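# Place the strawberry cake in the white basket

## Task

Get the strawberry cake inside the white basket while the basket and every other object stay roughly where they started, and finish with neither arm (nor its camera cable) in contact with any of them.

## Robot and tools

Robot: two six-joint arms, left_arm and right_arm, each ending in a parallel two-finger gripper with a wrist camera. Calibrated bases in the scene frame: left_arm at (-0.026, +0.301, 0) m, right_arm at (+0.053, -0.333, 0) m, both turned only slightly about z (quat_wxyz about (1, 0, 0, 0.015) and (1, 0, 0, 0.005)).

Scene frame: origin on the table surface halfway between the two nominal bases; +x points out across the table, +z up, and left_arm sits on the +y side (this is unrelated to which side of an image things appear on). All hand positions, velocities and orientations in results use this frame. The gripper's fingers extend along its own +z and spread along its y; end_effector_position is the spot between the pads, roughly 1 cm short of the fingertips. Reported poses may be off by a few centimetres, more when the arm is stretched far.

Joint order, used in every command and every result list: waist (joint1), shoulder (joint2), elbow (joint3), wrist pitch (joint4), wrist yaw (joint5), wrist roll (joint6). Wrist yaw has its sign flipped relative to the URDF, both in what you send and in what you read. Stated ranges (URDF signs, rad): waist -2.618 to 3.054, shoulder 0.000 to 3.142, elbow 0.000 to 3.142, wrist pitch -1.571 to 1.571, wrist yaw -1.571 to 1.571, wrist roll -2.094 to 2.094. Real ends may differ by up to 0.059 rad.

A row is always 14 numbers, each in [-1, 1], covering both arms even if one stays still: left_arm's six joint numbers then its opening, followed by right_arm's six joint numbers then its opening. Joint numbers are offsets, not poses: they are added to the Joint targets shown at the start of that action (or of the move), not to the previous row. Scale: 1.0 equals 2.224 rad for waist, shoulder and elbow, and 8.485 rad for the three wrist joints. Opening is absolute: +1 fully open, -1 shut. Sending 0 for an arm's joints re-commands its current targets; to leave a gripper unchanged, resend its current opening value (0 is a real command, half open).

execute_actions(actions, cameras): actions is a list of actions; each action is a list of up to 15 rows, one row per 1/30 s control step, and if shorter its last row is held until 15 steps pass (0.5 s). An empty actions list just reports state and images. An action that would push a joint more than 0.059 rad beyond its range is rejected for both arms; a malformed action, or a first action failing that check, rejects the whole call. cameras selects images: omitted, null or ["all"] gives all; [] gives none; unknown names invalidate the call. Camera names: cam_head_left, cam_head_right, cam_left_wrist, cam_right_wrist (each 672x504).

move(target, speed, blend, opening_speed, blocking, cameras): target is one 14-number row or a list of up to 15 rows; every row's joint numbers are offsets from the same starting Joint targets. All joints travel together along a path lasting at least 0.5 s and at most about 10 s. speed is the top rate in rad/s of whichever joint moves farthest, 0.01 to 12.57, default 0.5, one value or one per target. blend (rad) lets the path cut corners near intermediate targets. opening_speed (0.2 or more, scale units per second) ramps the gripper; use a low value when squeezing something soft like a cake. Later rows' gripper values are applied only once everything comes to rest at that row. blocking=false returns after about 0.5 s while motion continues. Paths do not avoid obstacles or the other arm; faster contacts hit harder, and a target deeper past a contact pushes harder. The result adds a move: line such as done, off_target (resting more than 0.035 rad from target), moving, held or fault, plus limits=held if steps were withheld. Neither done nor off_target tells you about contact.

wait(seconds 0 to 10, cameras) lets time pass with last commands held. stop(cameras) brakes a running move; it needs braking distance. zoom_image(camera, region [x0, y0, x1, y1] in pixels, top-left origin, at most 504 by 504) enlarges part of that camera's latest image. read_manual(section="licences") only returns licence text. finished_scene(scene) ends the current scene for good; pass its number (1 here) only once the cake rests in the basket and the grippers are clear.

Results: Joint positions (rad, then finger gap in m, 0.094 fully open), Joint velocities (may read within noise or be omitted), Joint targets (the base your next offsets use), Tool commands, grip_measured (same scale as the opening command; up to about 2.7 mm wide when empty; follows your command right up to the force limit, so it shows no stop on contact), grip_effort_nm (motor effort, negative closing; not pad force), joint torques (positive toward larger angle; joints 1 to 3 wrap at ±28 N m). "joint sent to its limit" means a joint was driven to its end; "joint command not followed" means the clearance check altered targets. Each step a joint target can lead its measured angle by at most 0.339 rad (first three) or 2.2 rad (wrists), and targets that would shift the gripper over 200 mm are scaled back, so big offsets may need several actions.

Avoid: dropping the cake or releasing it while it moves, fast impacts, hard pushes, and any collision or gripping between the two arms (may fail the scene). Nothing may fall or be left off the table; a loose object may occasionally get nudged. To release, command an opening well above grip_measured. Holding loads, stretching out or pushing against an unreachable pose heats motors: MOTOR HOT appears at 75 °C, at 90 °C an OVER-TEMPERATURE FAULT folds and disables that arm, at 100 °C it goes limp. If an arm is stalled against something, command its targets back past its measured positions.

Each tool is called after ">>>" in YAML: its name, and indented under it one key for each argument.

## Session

>>> execute_actions:
  actions: []

Scene clock: 0.00 s.
left_arm: end_effector_position=(+0.3753, +0.2977, +0.1035) grip_measured=+1.000 grip_effort_nm=n/a end_effector_quat_wxyz=(+0.586, +0.042, +0.806, -0.072) | right_arm: end_effector_position=(+0.4622, -0.3357, +0.1305) grip_measured=+1.000 grip_effort_nm=n/a end_effector_quat_wxyz=(+0.634, +0.023, +0.773, -0.029)
Joint positions: left_arm=[0.077 1.568 0.393 0.855 -0.268 0.017 0.094] | right_arm=[0.031 1.561 0.381 0.982 -0.115 0.006 0.094]
Joint velocities: within noise
Joint torques (N m): no reading
Motor temperatures (°C): left_arm=[22 25 23 22 23 19 23] | right_arm=[23 25 24 29 23 21 20]
Heat: left arm: 25 °C; right arm: 29 °C.
Joint targets: left_arm=[0.077 1.563 0.398 0.849 -0.269 0.017] | right_arm=[0.031 1.558 0.384 0.971 -0.116 0.006]
Tool commands: left_gripper/opening=+1.0 right_gripper/opening=+1.0

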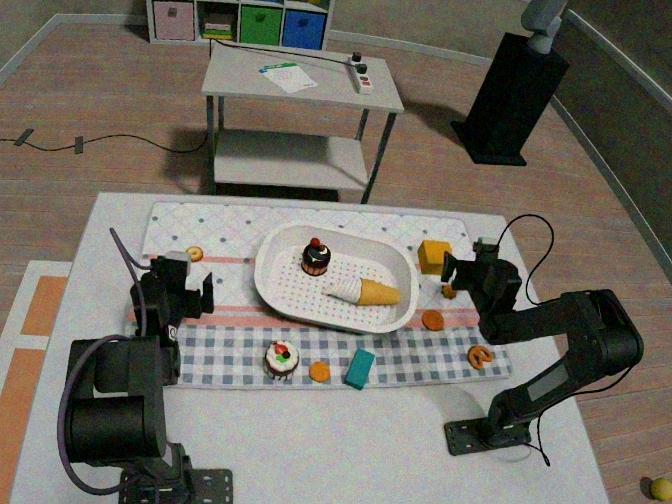

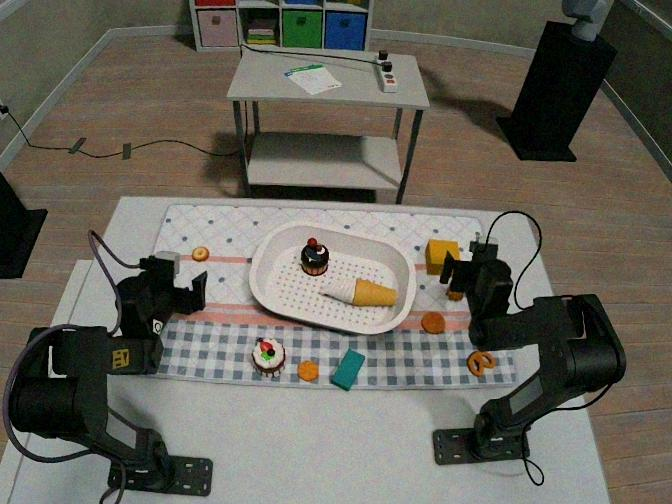

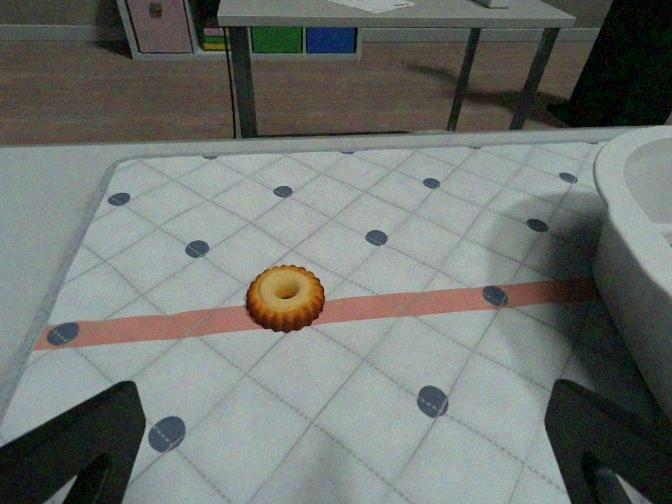

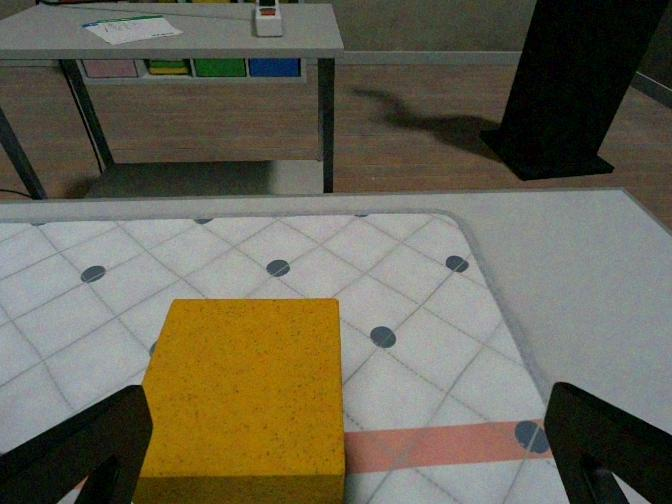

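>>> move:
  target: [-0.3561,-0.1439,0.2005,-0.1709,0.0317,-0.002,1,0,0,0,0,0,0,1]
  speed: 1.2
  cameras: ["cam_left_wrist"]

Scene clock: 8.60 s.
left_arm: end_effector_position=(+0.2183, +0.1019, +0.1073) grip_measured=+1.000 grip_effort_nm=0.007 end_effector_quat_wxyz=(+0.254, +0.325, +0.906, -0.094) | right_arm: end_effector_position=(+0.4622, -0.3357, +0.1305) grip_measured=+1.000 grip_effort_nm=0.027 end_effector_quat_wxyz=(+0.634, +0.023, +0.773, -0.029)
Joint positions: left_arm=[-0.711 1.258 0.816 -0.58 -0.011 0.007 0.094] | right_arm=[0.031 1.561 0.381 0.982 -0.115 0.006 0.094]
Joint torques (N m): left_arm=[-0.43 -4.79 8.73 1.2 0.09 -0.04] | right_arm=[0.03 -4.82 6.67 1.6 -0.05 0]
Heat: left arm: 25 °C; right arm: 31 °C.
Joint targets: left_arm=[-0.715 1.243 0.844 -0.601 0.000 0.000] | right_arm=[0.031 1.558 0.384 0.971 -0.116 0.006]
move: done
Images, in order (width x height): cam_left_wrist 672x504.

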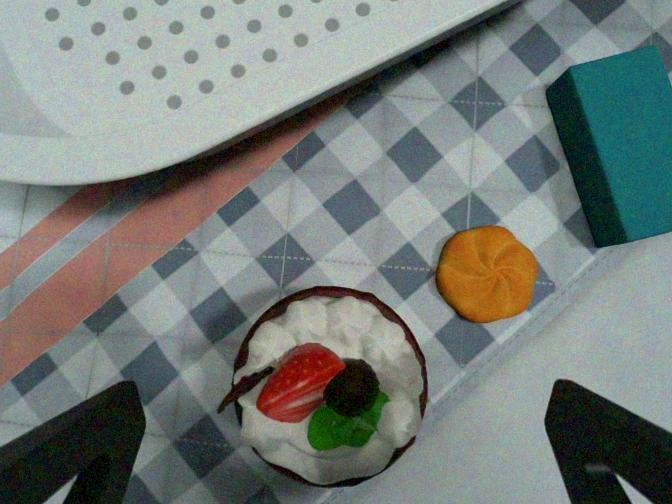

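>>> move:
  target:
    - [0.0054,0.063,-0.1286,0.0502,0,0,1,0,0,0,0,0,0,1]
    - [0.0054,0.063,-0.1286,0.0502,0,0,0.25,0,0,0,0,0,0,1]
  speed: 0.5
  opening_speed: 0.5
  cameras: ["cam_left_wrist"]

Scene clock: 20.97 s.
left_arm: end_effector_position=(+0.2190, +0.1043, +0.0316) grip_measured=+0.410 grip_effort_nm=-1.023 end_effector_quat_wxyz=(+0.261, +0.322, +0.905, -0.092) | right_arm: end_effector_position=(+0.4622, -0.3357, +0.1305) grip_measured=+1.000 grip_effort_nm=0.027 end_effector_quat_wxyz=(+0.634, +0.023, +0.773, -0.029)
Joint positions: left_arm=[-0.707 1.379 0.57 -0.201 -0.003 0.007 0.066] | right_arm=[0.031 1.561 0.381 0.982 -0.115 0.006 0.094]
Joint torques (N m): left_arm=[0.39 -3.66 4.86 1.73 0.02 -0.05] | right_arm=[0.05 -4.81 6.67 1.6 -0.05 0]
Heat: left arm: 26 °C; right arm: 32 °C.
Joint targets: left_arm=[-0.703 1.383 0.558 -0.175 0.000 0.000] | right_arm=[0.031 1.558 0.384 0.971 -0.116 0.006]
move: done
Images, in order (width x height): cam_left_wrist 672x504.

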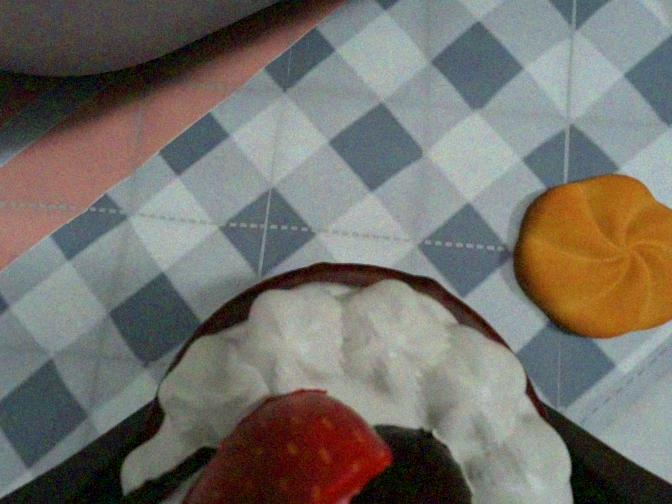

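>>> move:
  target:
    - [0,-0.063,0.1286,-0.0502,0,0,0.25,0,0,0,0,0,0,1]
    - [0.076,0.076,0.3849,-0.0811,0,0,0.25,0,0,0,0,0,0,1]
  blend: 0.1
  speed: 0.8
  cameras: ["cam_left_wrist", "cam_head_right"]

Scene clock: 30.80 s.
left_arm: end_effector_position=(+0.3206, +0.1091, +0.1926) grip_measured=+0.410 grip_effort_nm=-1.023 end_effector_quat_wxyz=(+0.269, +0.244, +0.929, -0.070) | right_arm: end_effector_position=(+0.4622, -0.3357, +0.1305) grip_measured=+1.000 grip_effort_nm=0.027 end_effector_quat_wxyz=(+0.634, +0.023, +0.773, -0.029)
Joint positions: left_arm=[-0.537 1.543 1.383 -0.848 -0.003 0.007 0.066] | right_arm=[0.031 1.561 0.381 0.982 -0.115 0.006 0.094]
Joint torques (N m): left_arm=[0.24 -5.6 9.06 1.27 0.03 -0.05] | right_arm=[0.03 -4.81 6.65 1.6 -0.05 0]
Heat: left arm: 26 °C; right arm: 32 °C.
Joint targets: left_arm=[-0.534 1.552 1.414 -0.863 0.000 0.000] | right_arm=[0.031 1.558 0.384 0.971 -0.116 0.006]
move: done
Images, in order (width x height): cam_head_right 672x504, cam_left_wrist 672x504.

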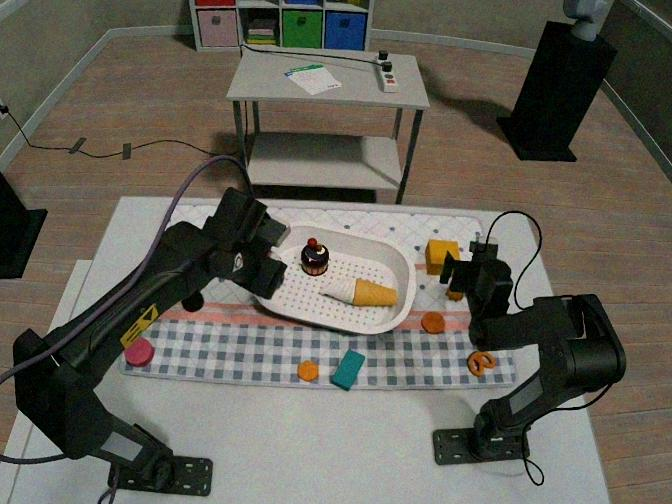

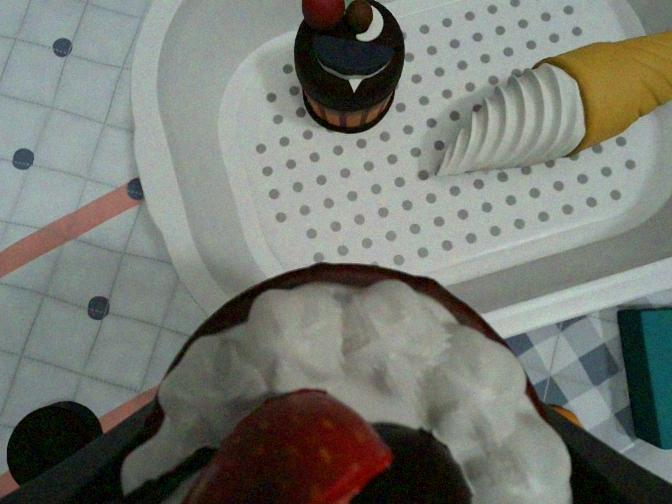

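>>> move:
  target:
    - [0,0.1466,0.0778,0.0193,0,0,0.25,0,0,0,0,0,0,1]
    - [0,0.1632,-0.0265,0.0511,0,0,0.25,0,0,0,0,0,0,1]
    - [0,0.1835,-0.0598,0.0651,0,0,0.25,0,0,0,0,0,0,1]
  blend: 0.05
  speed: [0.5, 0.5, 0.2]
  cameras: ["cam_left_wrist"]

Scene clock: 55.20 s.
left_arm: end_effector_position=(+0.3956, +0.0676, +0.0521) grip_measured=+0.410 grip_effort_nm=-1.023 end_effector_quat_wxyz=(+0.271, +0.244, +0.928, -0.071) | right_arm: end_effector_position=(+0.4622, -0.3357, +0.1305) grip_measured=+1.000 grip_effort_nm=0.032 end_effector_quat_wxyz=(+0.634, +0.023, +0.773, -0.029)
Joint positions: left_arm=[-0.537 1.951 1.293 -0.345 -0.003 0.007 0.066] | right_arm=[0.031 1.561 0.381 0.982 -0.115 0.006 0.094]
Joint torques (N m): left_arm=[0.21 -9.09 5.2 1.81 0.03 -0.05] | right_arm=[0.03 -4.79 6.67 1.6 -0.04 0]
Motor temperatures (°C): left_arm=[22 27 29 26 23 19 24] | right_arm=[23 26 26 33 23 21 20]
Heat: left arm: 29 °C; right arm: 33 °C.
Joint targets: left_arm=[-0.534 1.960 1.282 -0.311 0.000 0.000] | right_arm=[0.031 1.558 0.384 0.971 -0.116 0.006]
move: done
Images, in order (width x height): cam_left_wrist 672x504.

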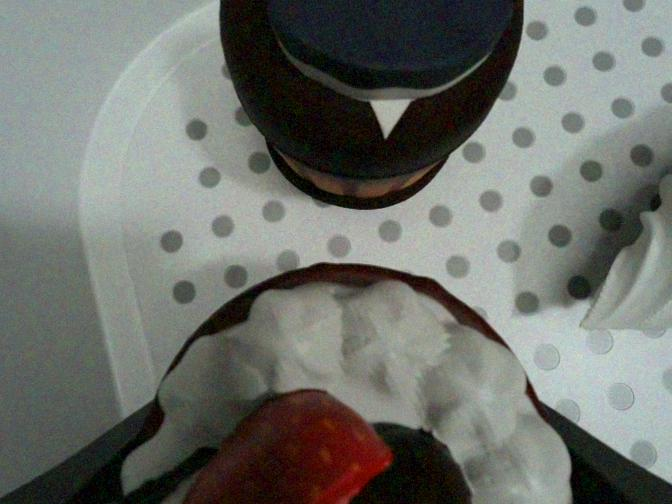

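>>> move:
  target:
    - [0,0.0135,-0.0058,0.0052,0,0,0.25,0,0,0,0,0,0,1]
    - [0,0.0115,-0.005,0.0045,0,0,0.85,0,0,0,0,0,0,1]
  speed: 0.08
  opening_speed: 0.5
  cameras: ["cam_left_wrist"]

Scene clock: 65.60 s.
left_arm: end_effector_position=(+0.4026, +0.0621, +0.0464) grip_measured=+0.848 grip_effort_nm=0.134 end_effector_quat_wxyz=(+0.285, +0.244, +0.924, -0.078) | right_arm: end_effector_position=(+0.4622, -0.3357, +0.1305) grip_measured=+1.000 grip_effort_nm=0.027 end_effector_quat_wxyz=(+0.634, +0.023, +0.773, -0.029)
Joint positions: left_arm=[-0.537 1.975 1.284 -0.281 -0.011 0.007 0.087] | right_arm=[0.031 1.561 0.381 0.982 -0.115 0.006 0.094]
Joint torques (N m): left_arm=[0.24 -9.11 5 1.59 0.1 -0.05] | right_arm=[0.03 -4.82 6.67 1.6 -0.05 -0.01]
Heat: left arm: 28 °C; right arm: 34 °C.
Joint targets: left_arm=[-0.534 1.986 1.271 -0.272 0.000 0.000] | right_arm=[0.031 1.558 0.384 0.971 -0.116 0.006]
move: done
Images, in order (width x height): cam_left_wrist 672x504.

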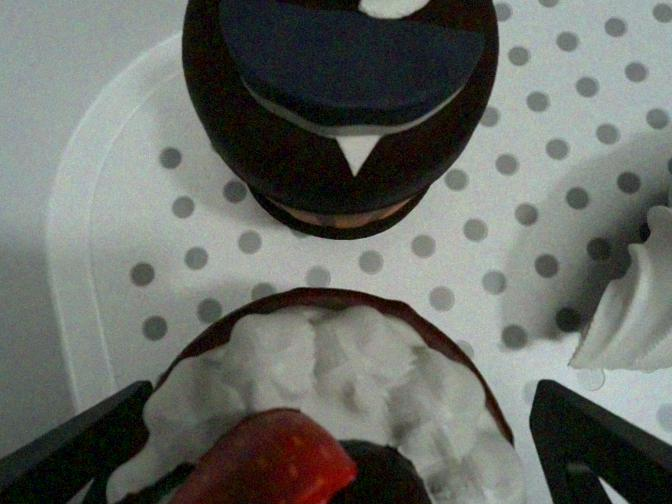

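>>> move:
  target: [0.009,0,0,0,0,0,0.97,0,0,0,0,0,0,1]
  speed: 0.1
  opening_speed: 0.5
  cameras: ["cam_left_wrist"]

Scene clock: 72.33 s.
left_arm: end_effector_position=(+0.4041, +0.0632, +0.0469) grip_measured=+0.968 grip_effort_nm=0.139 end_effector_quat_wxyz=(+0.286, +0.242, +0.924, -0.080) | right_arm: end_effector_position=(+0.4622, -0.3357, +0.1305) grip_measured=+1.000 grip_effort_nm=0.032 end_effector_quat_wxyz=(+0.634, +0.023, +0.773, -0.029)
Joint positions: left_arm=[-0.532 1.975 1.284 -0.277 -0.015 0.007 0.092] | right_arm=[0.031 1.561 0.381 0.982 -0.115 0.006 0.094]
Joint torques (N m): left_arm=[1.63 -9.13 5.01 1.55 0.13 -0.06] | right_arm=[0.05 -4.81 6.65 1.59 -0.05 -0.01]
Heat: left arm: 29 °C; right arm: 34 °C.
Joint targets: left_arm=[-0.514 1.986 1.271 -0.272 0.000 0.000] | right_arm=[0.031 1.558 0.384 0.971 -0.116 0.006]
move: done
Images, in order (width x height): cam_left_wrist 672x504.

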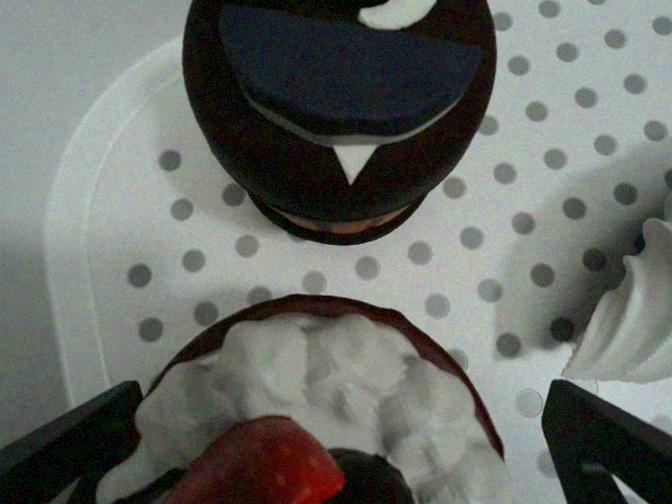

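>>> move:
  target: [-0.007,0,0,0,0,0,0.93,0,0,0,0,0,0,1]
  speed: 0.1

>>> zoom_image:
  camera: "cam_head_right"
  region: [220, 180, 440, 340]

>>> zoom_image:
  camera: "cam_left_wrist"
  region: [0, 250, 500, 504]

Scene clock: 85.47 s.
left_arm: end_effector_position=(+0.4046, +0.0639, +0.0470) grip_measured=+0.932 grip_effort_nm=-0.100 end_effector_quat_wxyz=(+0.287, +0.241, +0.924, -0.079) | right_arm: end_effector_position=(+0.4622, -0.3357, +0.1305) grip_measured=+1.000 grip_effort_nm=0.027 end_effector_quat_wxyz=(+0.634, +0.023, +0.773, -0.029)
Joint positions: left_arm=[-0.53 1.975 1.284 -0.277 -0.014 0.007 0.091] | right_arm=[0.031 1.561 0.381 0.982 -0.115 0.006 0.094]
Joint torques (N m): left_arm=[0.05 -9.14 5.03 1.55 0.12 -0.05] | right_arm=[0.05 -4.81 6.67 1.59 -0.04 0]
Heat: left arm: 30 °C; right arm: 34 °C.
Joint targets: left_arm=[-0.530 1.986 1.271 -0.272 0.000 0.000] | right_arm=[0.031 1.558 0.384 0.971 -0.116 0.006]
move: done

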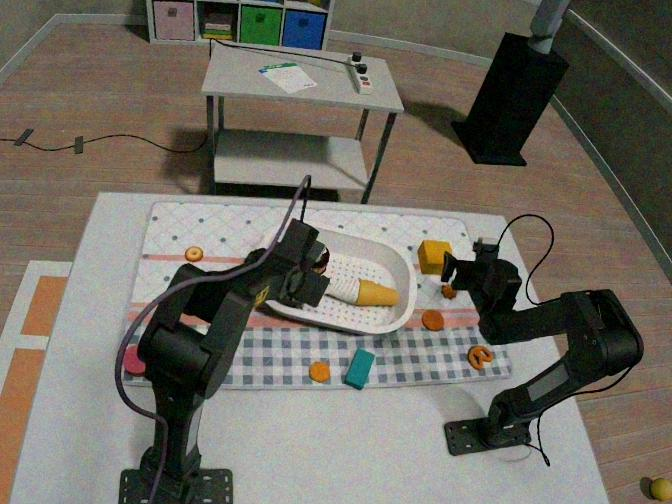

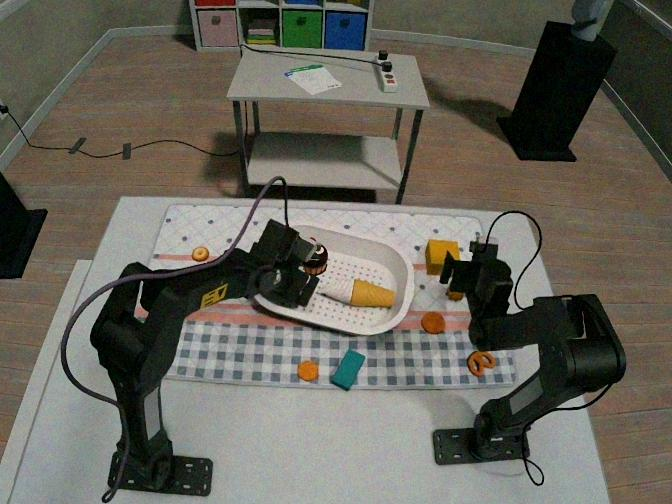

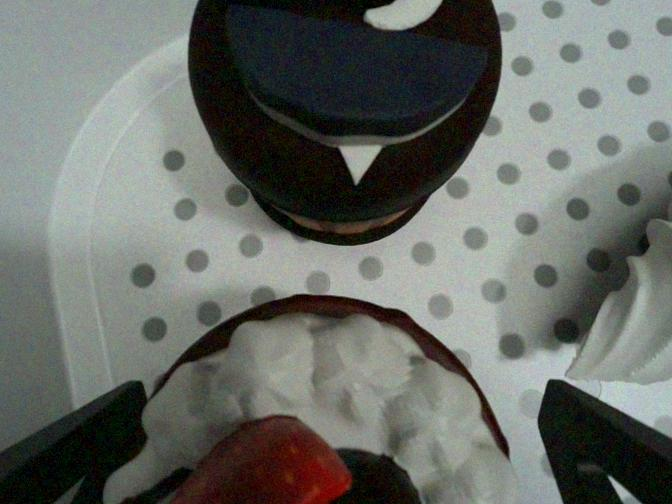

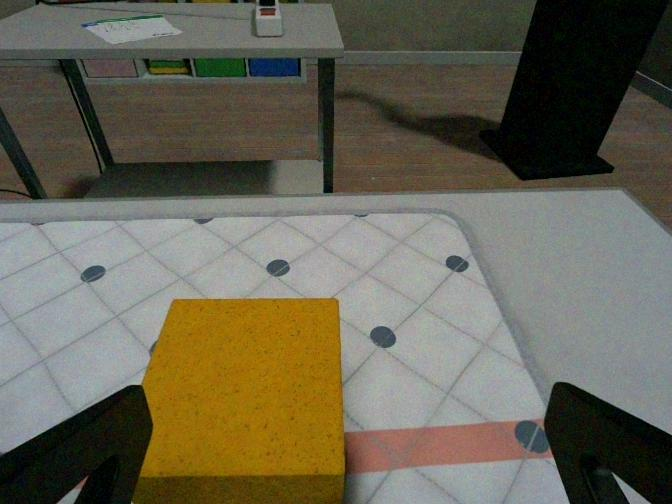

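Scaled by 2.291 from the camera's 672x504 image, which has a finer 960x720 frame.

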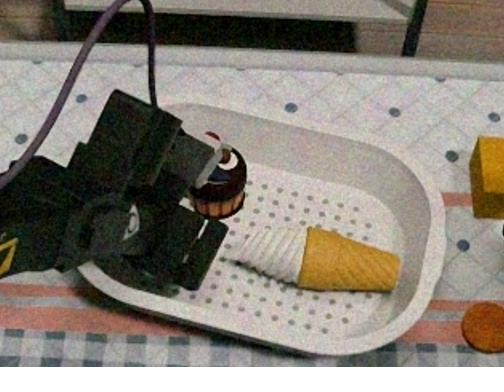

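Scaled by 1.008 from the camera's 672x504 image, which has a finer 960x720 frame.

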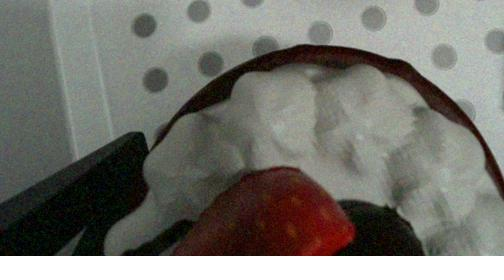

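>>> move:
  target: [0.0105,0,0,0,0,0,0.95,0,0,0,0,0,0,1]
  speed: 0.1
  cameras: ["cam_left_wrist"]

Scene clock: 93.20 s.
left_arm: end_effector_position=(+0.4062, +0.0664, +0.0471) grip_measured=+0.947 grip_effort_nm=0.134 end_effector_quat_wxyz=(+0.287, +0.238, +0.924, -0.079) | right_arm: end_effector_position=(+0.4622, -0.3357, +0.1305) grip_measured=+1.000 grip_effort_nm=0.027 end_effector_quat_wxyz=(+0.634, +0.023, +0.773, -0.029)
Joint positions: left_arm=[-0.524 1.975 1.284 -0.276 -0.016 0.007 0.091] | right_arm=[0.031 1.561 0.381 0.982 -0.115 0.006 0.094]
Joint torques (N m): left_arm=[1.63 -9.13 5.05 1.54 0.12 -0.04] | right_arm=[0.03 -4.81 6.68 1.6 -0.05 0]
Heat: left arm: 31 °C; right arm: 34 °C.
Joint targets: left_arm=[-0.506 1.986 1.271 -0.272 0.000 0.000] | right_arm=[0.031 1.558 0.384 0.971 -0.116 0.006]
move: done
Images, in order (width x height): cam_left_wrist 672x504.

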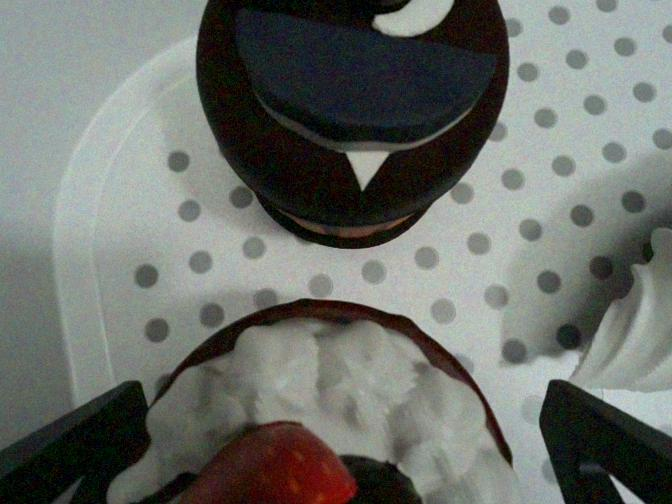

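>>> move:
  target: [0.007,0,0,0,0,0,0.95,0,0,0,0,0,0,1]
  speed: 0.1
  cameras: ["cam_left_wrist"]

Scene clock: 100.80 s.
left_arm: end_effector_position=(+0.4099, +0.0731, +0.0473) grip_measured=+0.947 grip_effort_nm=0.134 end_effector_quat_wxyz=(+0.288, +0.231, +0.926, -0.077) | right_arm: end_effector_position=(+0.4622, -0.3357, +0.1305) grip_measured=+1.000 grip_effort_nm=0.027 end_effector_quat_wxyz=(+0.634, +0.023, +0.773, -0.029)
Joint positions: left_arm=[-0.508 1.975 1.284 -0.275 -0.017 0.007 0.091] | right_arm=[0.031 1.561 0.381 0.982 -0.115 0.006 0.094]
Joint torques (N m): left_arm=[1.59 -9.14 4.98 1.52 0.14 -0.04] | right_arm=[0.03 -4.81 6.67 1.6 -0.05 0]
Heat: left arm: 31 °C; right arm: 34 °C.
Joint targets: left_arm=[-0.491 1.986 1.271 -0.272 0.000 0.000] | right_arm=[0.031 1.558 0.384 0.971 -0.116 0.006]
move: done
Images, in order (width x height): cam_left_wrist 672x504.

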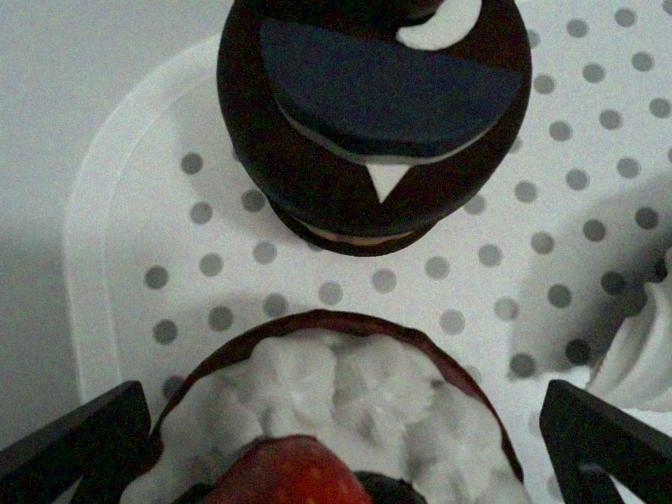

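>>> move:
  target:
    - [-0.005,-0.027,0.0962,-0.0338,0,0,0.95,0,0,0,0,0,0,1]
    - [-0.005,-0.0544,0.1646,-0.0536,0,0,0.95,0,0,0,0,0,0,1]
  speed: 0.4
  blend: 0.05

Scene clock: 107.13 s.
left_arm: end_effector_position=(+0.4120, +0.0763, +0.1561) grip_measured=+0.948 grip_effort_nm=0.120 end_effector_quat_wxyz=(+0.284, +0.228, +0.929, -0.072) | right_arm: end_effector_position=(+0.4622, -0.3357, +0.1305) grip_measured=+1.000 grip_effort_nm=0.032 end_effector_quat_wxyz=(+0.634, +0.023, +0.773, -0.029)
Joint positions: left_arm=[-0.502 1.884 1.613 -0.705 -0.01 0.007 0.092] | right_arm=[0.031 1.561 0.381 0.982 -0.115 0.006 0.094]
Joint torques (N m): left_arm=[0.03 -11.34 8.46 1.26 0.09 -0.05] | right_arm=[0.05 -4.81 6.67 1.6 -0.05 0]
Heat: left arm: 31 °C; right arm: 35 °C.
Joint targets: left_arm=[-0.502 1.865 1.636 -0.727 0.000 0.000] | right_arm=[0.031 1.558 0.384 0.971 -0.116 0.006]
move: done

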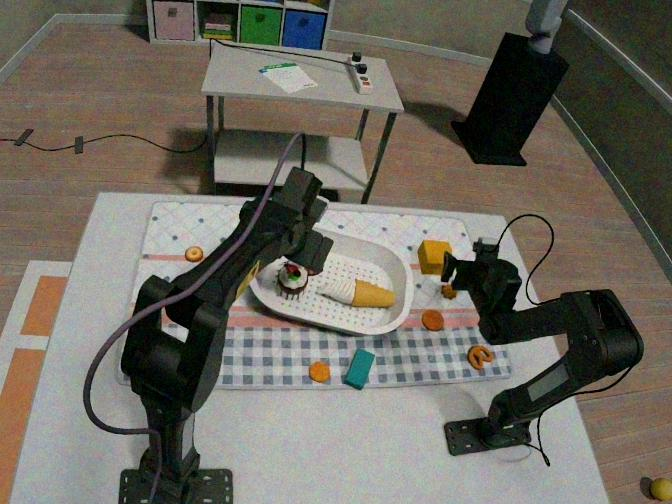

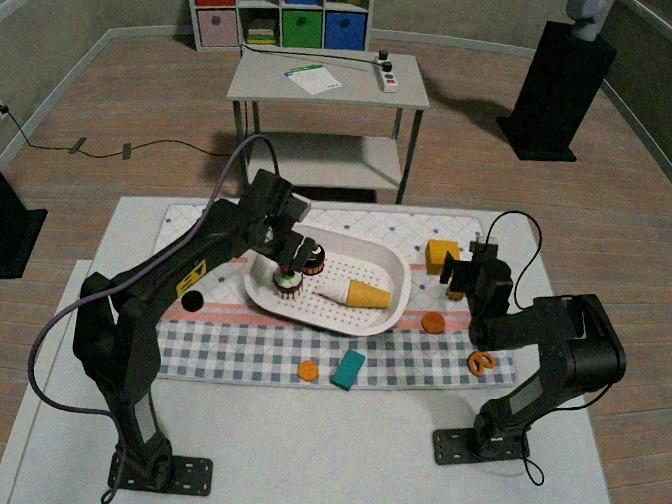

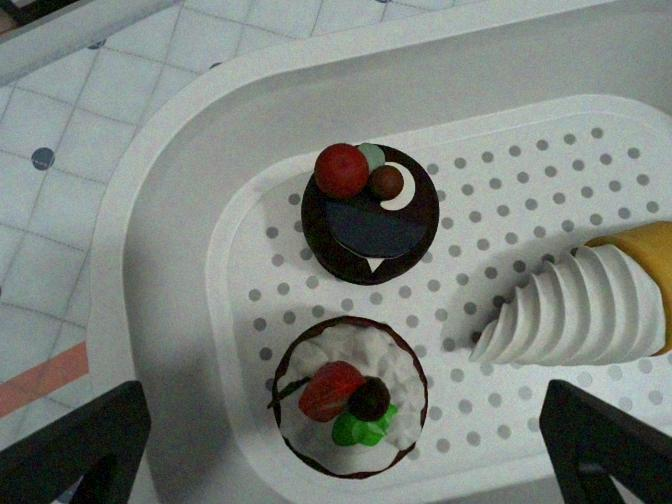

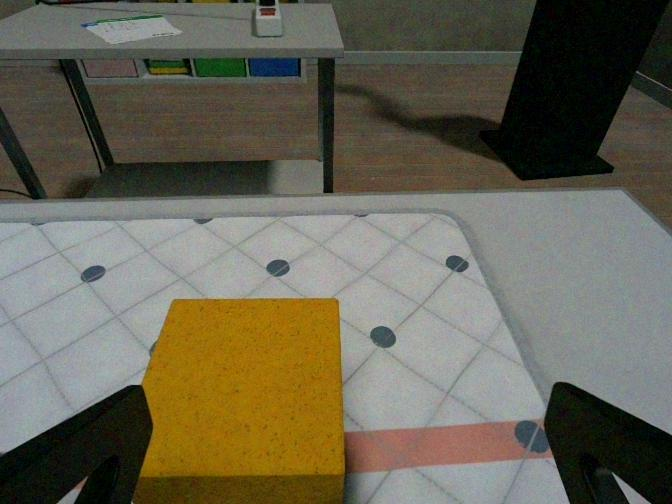

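>>> finished_scene:
  scene: 2

The scene is finished: the task was done.


## Next scene

The same job, from a new start.

>>> execute_actions:
  actions: []

Scene clock: 0.00 s.
left_arm: end_effector_position=(+0.3701, +0.3334, +0.1050) grip_measured=+1.000 grip_effort_nm=n/a end_effector_quat_wxyz=(+0.593, -0.053, +0.803, +0.032) | right_arm: end_effector_position=(+0.4655, -0.3440, +0.1221) grip_measured=+1.000 grip_effort_nm=n/a end_effector_quat_wxyz=(+0.618, +0.034, +0.785, -0.032)
Joint positions: left_arm=[0.018 1.543 0.359 0.885 0.068 -0.032 0.094] | right_arm=[0.01 1.573 0.405 0.93 -0.111 0.019 0.094]
Joint velocities: within noise
Joint torques (N m): no reading
Motor temperatures (°C): left_arm=[22 24 22 21 23 19 23] | right_arm=[23 22 23 27 23 21 20]
Heat: left arm: 24 °C; right arm: 27 °C.
Joint targets: left_arm=[0.018 1.538 0.364 0.880 0.068 -0.032] | right_arm=[0.010 1.570 0.408 0.918 -0.112 0.019]
Tool commands: left_gripper/opening=+1.0 right_gripper/opening=+1.0

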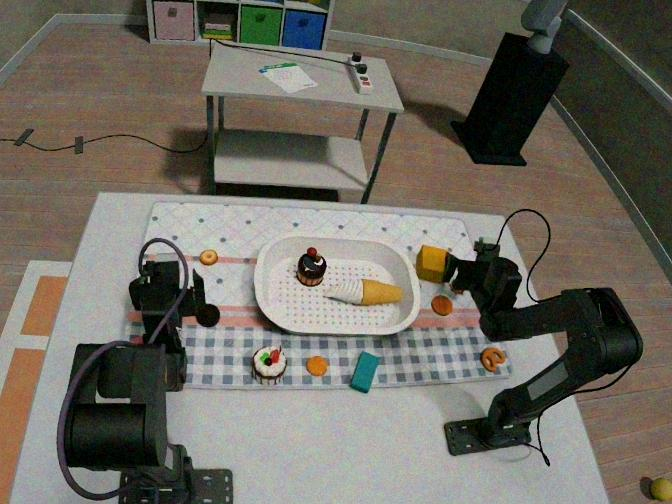

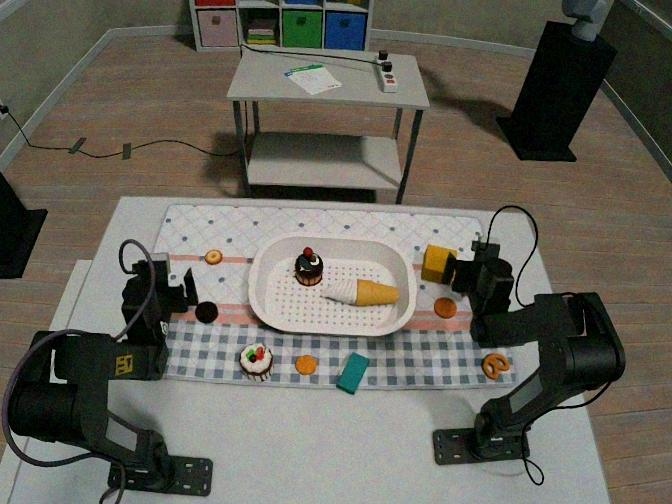

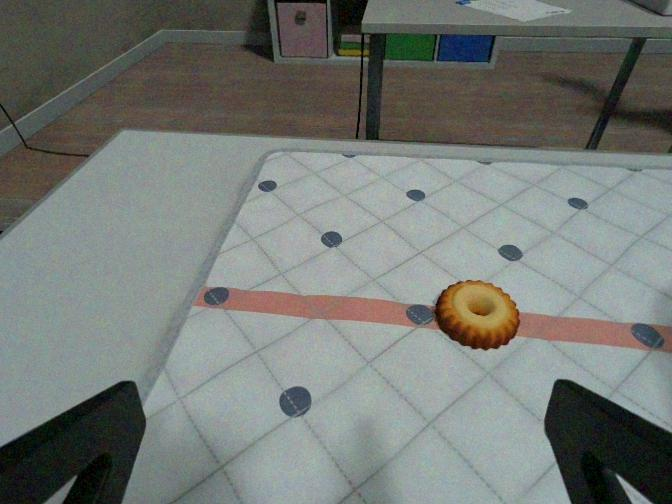

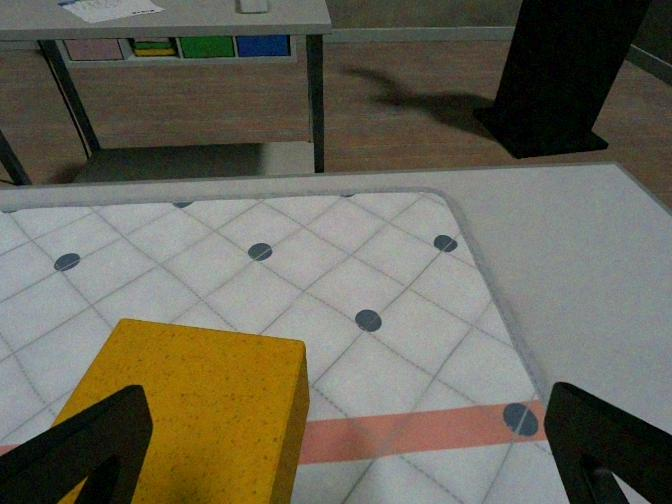

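>>> move:
  target: [-0.3098,-0.19,0.1821,-0.1807,-0.008,0.0038,1,0,0,0,0,0,0,1]
  speed: 1.2
  cameras: ["cam_left_wrist"]

Scene clock: 8.17 s.
left_arm: end_effector_position=(+0.2055, +0.1330, +0.1081) grip_measured=+1.000 grip_effort_nm=0.002 end_effector_quat_wxyz=(+0.259, +0.296, +0.916, -0.082) | right_arm: end_effector_position=(+0.4655, -0.3440, +0.1221) grip_measured=+1.000 grip_effort_nm=0.032 end_effector_quat_wxyz=(+0.618, +0.034, +0.785, -0.032)
Joint positions: left_arm=[-0.666 1.128 0.74 -0.632 0.008 -0.006 0.094] | right_arm=[0.01 1.573 0.405 0.93 -0.111 0.019 0.094]
Joint torques (N m): left_arm=[-0.46 -3.59 8.69 1.2 -0.07 0.09] | right_arm=[0.05 -5 6.61 1.54 -0.05 0]
Heat: left arm: 25 °C; right arm: 29 °C.
Joint targets: left_arm=[-0.670 1.115 0.769 -0.653 0.000 0.000] | right_arm=[0.010 1.570 0.408 0.918 -0.112 0.019]
move: done
Images, in order (width x height): cam_left_wrist 672x504.

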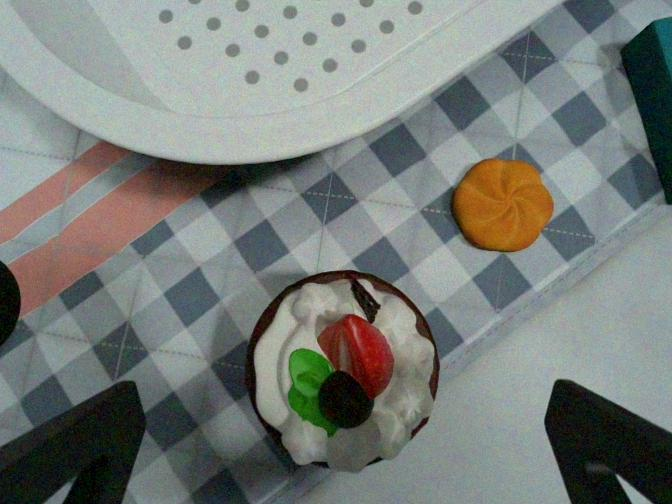

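>>> move:
  target:
    - [0,0.0714,-0.1288,0.0524,0,0,1,0,0,0,0,0,0,1]
    - [0,0.0714,-0.1288,0.0524,0,0,0.25,0,0,0,0,0,0,1]
  speed: 0.5
  opening_speed: 0.5
  cameras: ["cam_left_wrist"]

Scene clock: 18.60 s.
left_arm: end_effector_position=(+0.2090, +0.1304, +0.0312) grip_measured=+0.411 grip_effort_nm=-1.023 end_effector_quat_wxyz=(+0.263, +0.296, +0.914, -0.083) | right_arm: end_effector_position=(+0.4655, -0.3440, +0.1221) grip_measured=+1.000 grip_effort_nm=0.032 end_effector_quat_wxyz=(+0.618, +0.034, +0.785, -0.032)
Joint positions: left_arm=[-0.666 1.271 0.494 -0.235 0.008 -0.006 0.066] | right_arm=[0.01 1.573 0.405 0.93 -0.111 0.019 0.094]
Joint torques (N m): left_arm=[-0.47 -2.88 4.83 1.69 -0.07 0.09] | right_arm=[0.05 -5.01 6.6 1.53 -0.05 -0.01]
Heat: left arm: 24 °C; right arm: 31 °C.
Joint targets: left_arm=[-0.670 1.274 0.482 -0.209 0.000 0.000] | right_arm=[0.010 1.570 0.408 0.918 -0.112 0.019]
move: done
Images, in order (width x height): cam_left_wrist 672x504.

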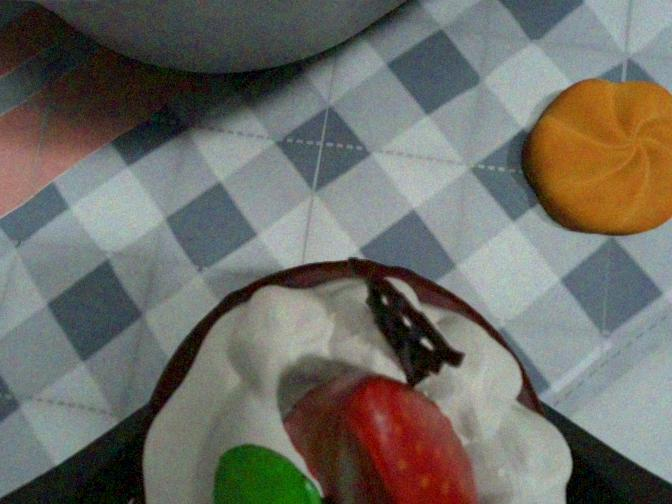

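>>> move:
  target:
    - [0,-0.0647,0.1205,-0.0461,0,0,0.25,0,0,0,0,0,0,1]
    - [0.0495,0.125,0.4191,-0.0771,0,0,0.25,0,0,0,0,0,0,1]
  blend: 0.1
  speed: 0.8
  cameras: ["cam_left_wrist"]

Scene clock: 25.53 s.
left_arm: end_effector_position=(+0.3158, +0.1011, +0.1914) grip_measured=+0.411 grip_effort_nm=-1.023 end_effector_quat_wxyz=(+0.267, +0.250, +0.928, -0.070) | right_arm: end_effector_position=(+0.4655, -0.3440, +0.1221) grip_measured=+1.000 grip_effort_nm=0.027 end_effector_quat_wxyz=(+0.618, +0.034, +0.785, -0.032)
Joint positions: left_arm=[-0.565 1.544 1.382 -0.849 0.007 -0.006 0.066] | right_arm=[0.01 1.573 0.405 0.93 -0.111 0.019 0.094]
Joint torques (N m): left_arm=[0.4 -5.86 9.06 1.25 -0.05 0.09] | right_arm=[0.03 -5 6.6 1.53 -0.05 -0.01]
Motor temperatures (°C): left_arm=[22 24 23 25 23 19 23] | right_arm=[23 23 24 32 23 21 20]
Heat: left arm: 25 °C; right arm: 32 °C.
Joint targets: left_arm=[-0.560 1.552 1.414 -0.863 0.000 0.000] | right_arm=[0.010 1.570 0.408 0.918 -0.112 0.019]
move: done
Images, in order (width x height): cam_left_wrist 672x504.

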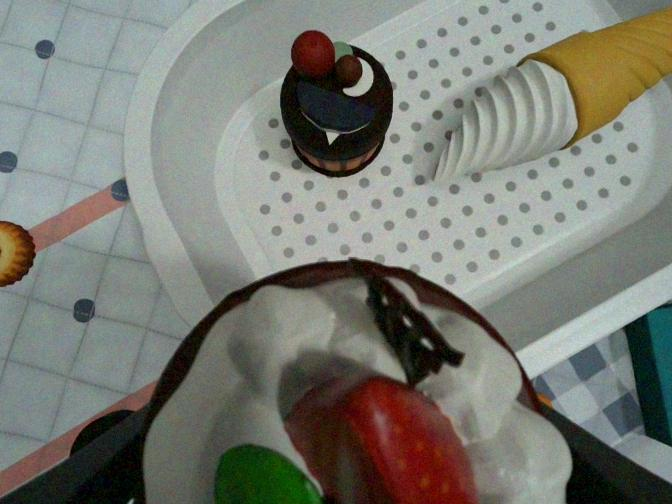

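>>> move:
  target:
    - [-0.027,0.1133,0.0357,0.0216,0,0,0.25,0,0,0,0,0,0,1]
    - [-0.027,0.1328,-0.0674,0.0538,0,0,0.25,0,0,0,0,0,0,1]
    - [-0.027,0.1543,-0.1007,0.0681,0,0,0.25,0,0,0,0,0,0,1]
  blend: 0.05
  speed: [0.5, 0.5, 0.2]
  cameras: ["cam_left_wrist"]

Scene clock: 41.20 s.
left_arm: end_effector_position=(+0.3607, +0.0468, +0.0513) grip_measured=+0.411 grip_effort_nm=-1.023 end_effector_quat_wxyz=(+0.268, +0.273, +0.920, -0.078) | right_arm: end_effector_position=(+0.4655, -0.3440, +0.1221) grip_measured=+1.000 grip_effort_nm=0.032 end_effector_quat_wxyz=(+0.618, +0.034, +0.785, -0.032)
Joint positions: left_arm=[-0.616 1.887 1.202 -0.319 0.007 -0.006 0.066] | right_arm=[0.01 1.573 0.405 0.93 -0.111 0.019 0.094]
Joint torques (N m): left_arm=[-0.43 -8.64 5.11 1.78 -0.06 0.09] | right_arm=[0.02 -5 6.6 1.54 -0.05 -0.01]
Heat: left arm: 25 °C; right arm: 33 °C.
Joint targets: left_arm=[-0.621 1.895 1.190 -0.285 0.000 0.000] | right_arm=[0.010 1.570 0.408 0.918 -0.112 0.019]
move: done
Images, in order (width x height): cam_left_wrist 672x504.

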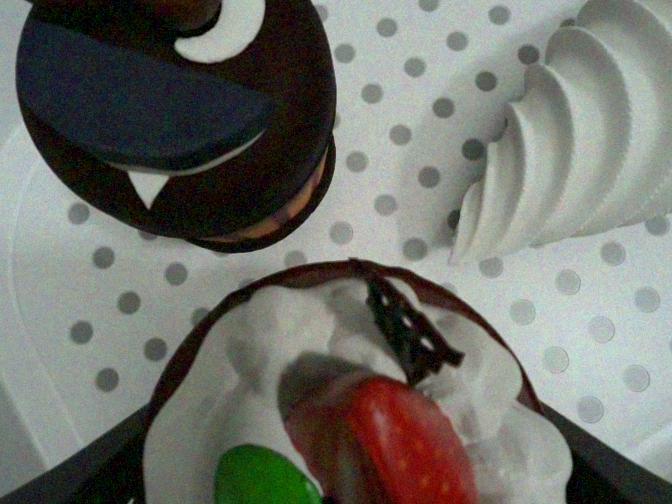

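>>> move:
  target:
    - [0,0.0126,-0.0065,0.005,0,0,0.25,0,0,0,0,0,0,1]
    - [0,0.0106,-0.0057,0.0043,0,0,0.8,0,0,0,0,0,0,1]
  speed: 0.08
  opening_speed: 0.5
  cameras: ["cam_left_wrist"]

Scene clock: 50.40 s.
left_arm: end_effector_position=(+0.3642, +0.0445, +0.0436) grip_measured=+0.798 grip_effort_nm=0.110 end_effector_quat_wxyz=(+0.274, +0.273, +0.919, -0.080) | right_arm: end_effector_position=(+0.4655, -0.3440, +0.1221) grip_measured=+1.000 grip_effort_nm=0.027 end_effector_quat_wxyz=(+0.618, +0.034, +0.785, -0.032)
Joint positions: left_arm=[-0.616 1.908 1.19 -0.274 0.007 -0.006 0.084] | right_arm=[0.01 1.573 0.405 0.93 -0.111 0.019 0.094]
Joint torques (N m): left_arm=[-0.42 -8.65 4.94 1.7 -0.06 0.09] | right_arm=[0.03 -5.03 6.6 1.54 -0.05 -0.01]
Heat: left arm: 26 °C; right arm: 33 °C.
Joint targets: left_arm=[-0.621 1.919 1.178 -0.249 0.000 0.000] | right_arm=[0.010 1.570 0.408 0.918 -0.112 0.019]
move: done
Images, in order (width x height): cam_left_wrist 672x504.

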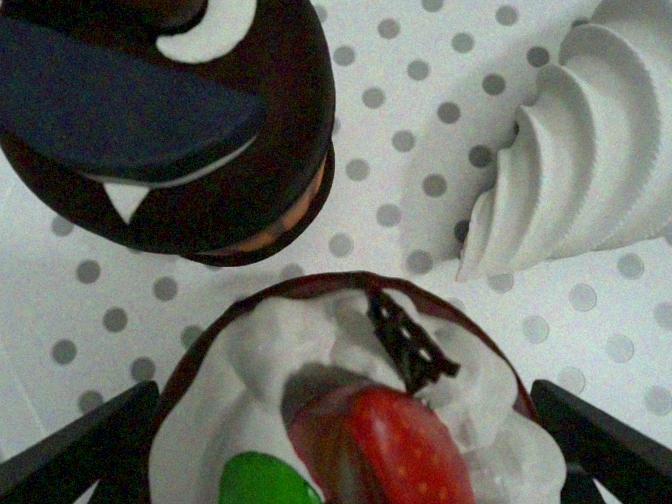

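>>> move:
  target:
    - [0,0,0,0,0,0,0.93,0,0,0,0,0,0,1]
    - [0,-0.0322,0.0387,-0.0186,0,0,0.93,0,0,0,0,0,0,1]
    - [0,-0.054,0.1419,-0.0508,0,0,0.93,0,0,0,0,0,0,1]
  speed: 0.4
  blend: [0, 0.03, 0]

Scene clock: 59.27 s.
left_arm: end_effector_position=(+0.3646, +0.0442, +0.1346) grip_measured=+0.928 grip_effort_nm=0.115 end_effector_quat_wxyz=(+0.264, +0.274, +0.922, -0.077) | right_arm: end_effector_position=(+0.4655, -0.3440, +0.1221) grip_measured=+1.000 grip_effort_nm=0.027 end_effector_quat_wxyz=(+0.618, +0.034, +0.785, -0.032)
Joint positions: left_arm=[-0.616 1.822 1.468 -0.658 0.007 -0.006 0.091] | right_arm=[0.01 1.573 0.405 0.93 -0.111 0.019 0.094]
Joint torques (N m): left_arm=[-0.42 -11.23 8.53 1.2 -0.07 0.09] | right_arm=[0.03 -5.01 6.6 1.54 -0.05 -0.01]
Heat: left arm: 27 °C; right arm: 33 °C.
Joint targets: left_arm=[-0.621 1.799 1.493 -0.680 0.000 0.000] | right_arm=[0.010 1.570 0.408 0.918 -0.112 0.019]
move: done

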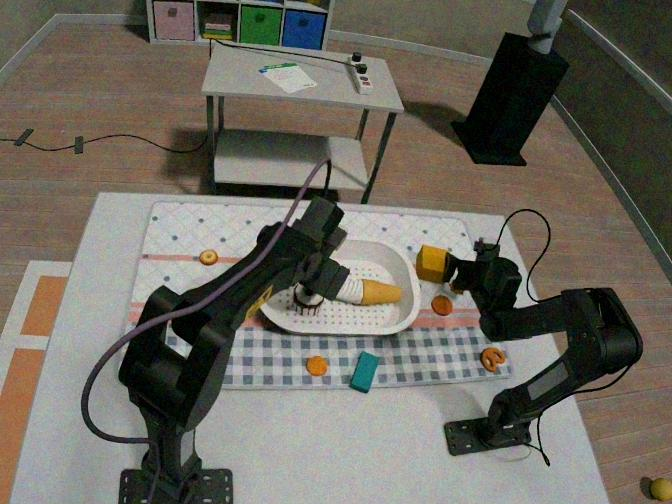

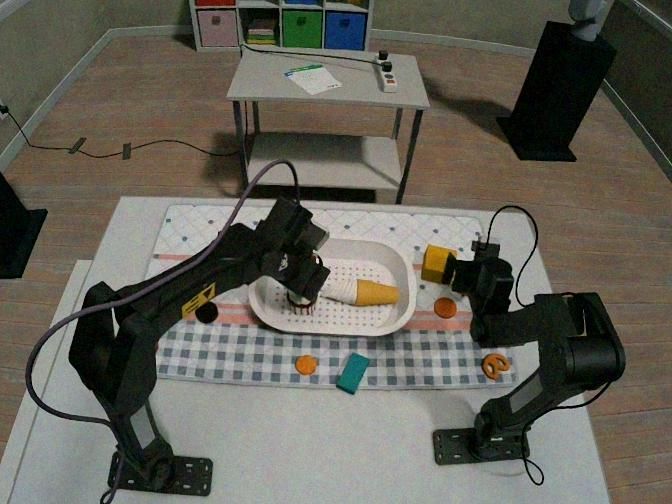

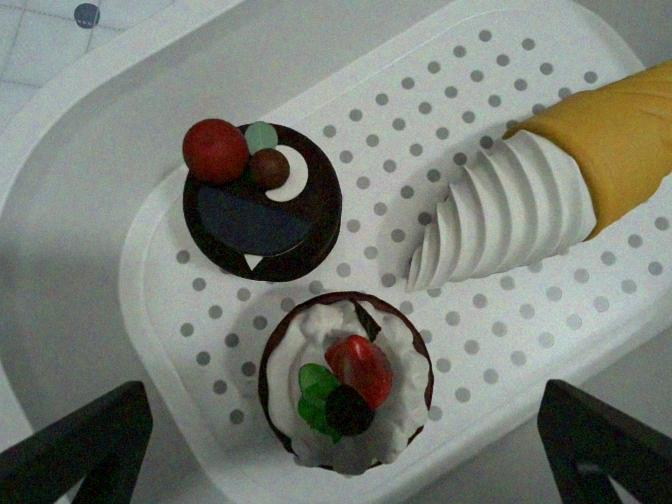

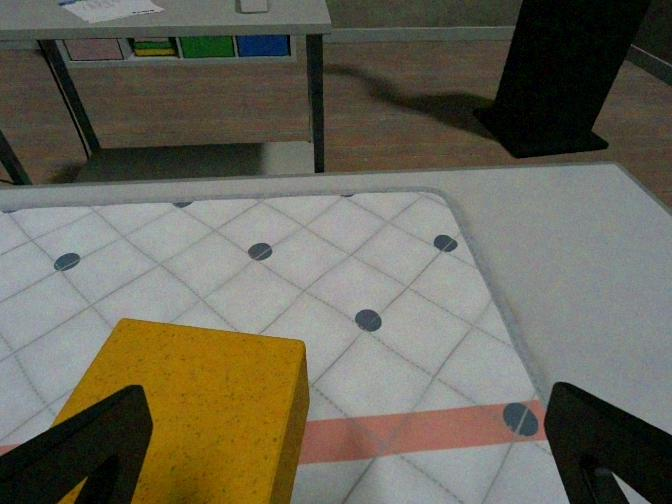

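>>> finished_scene:
  scene: 3

The scene is finished: the task was done.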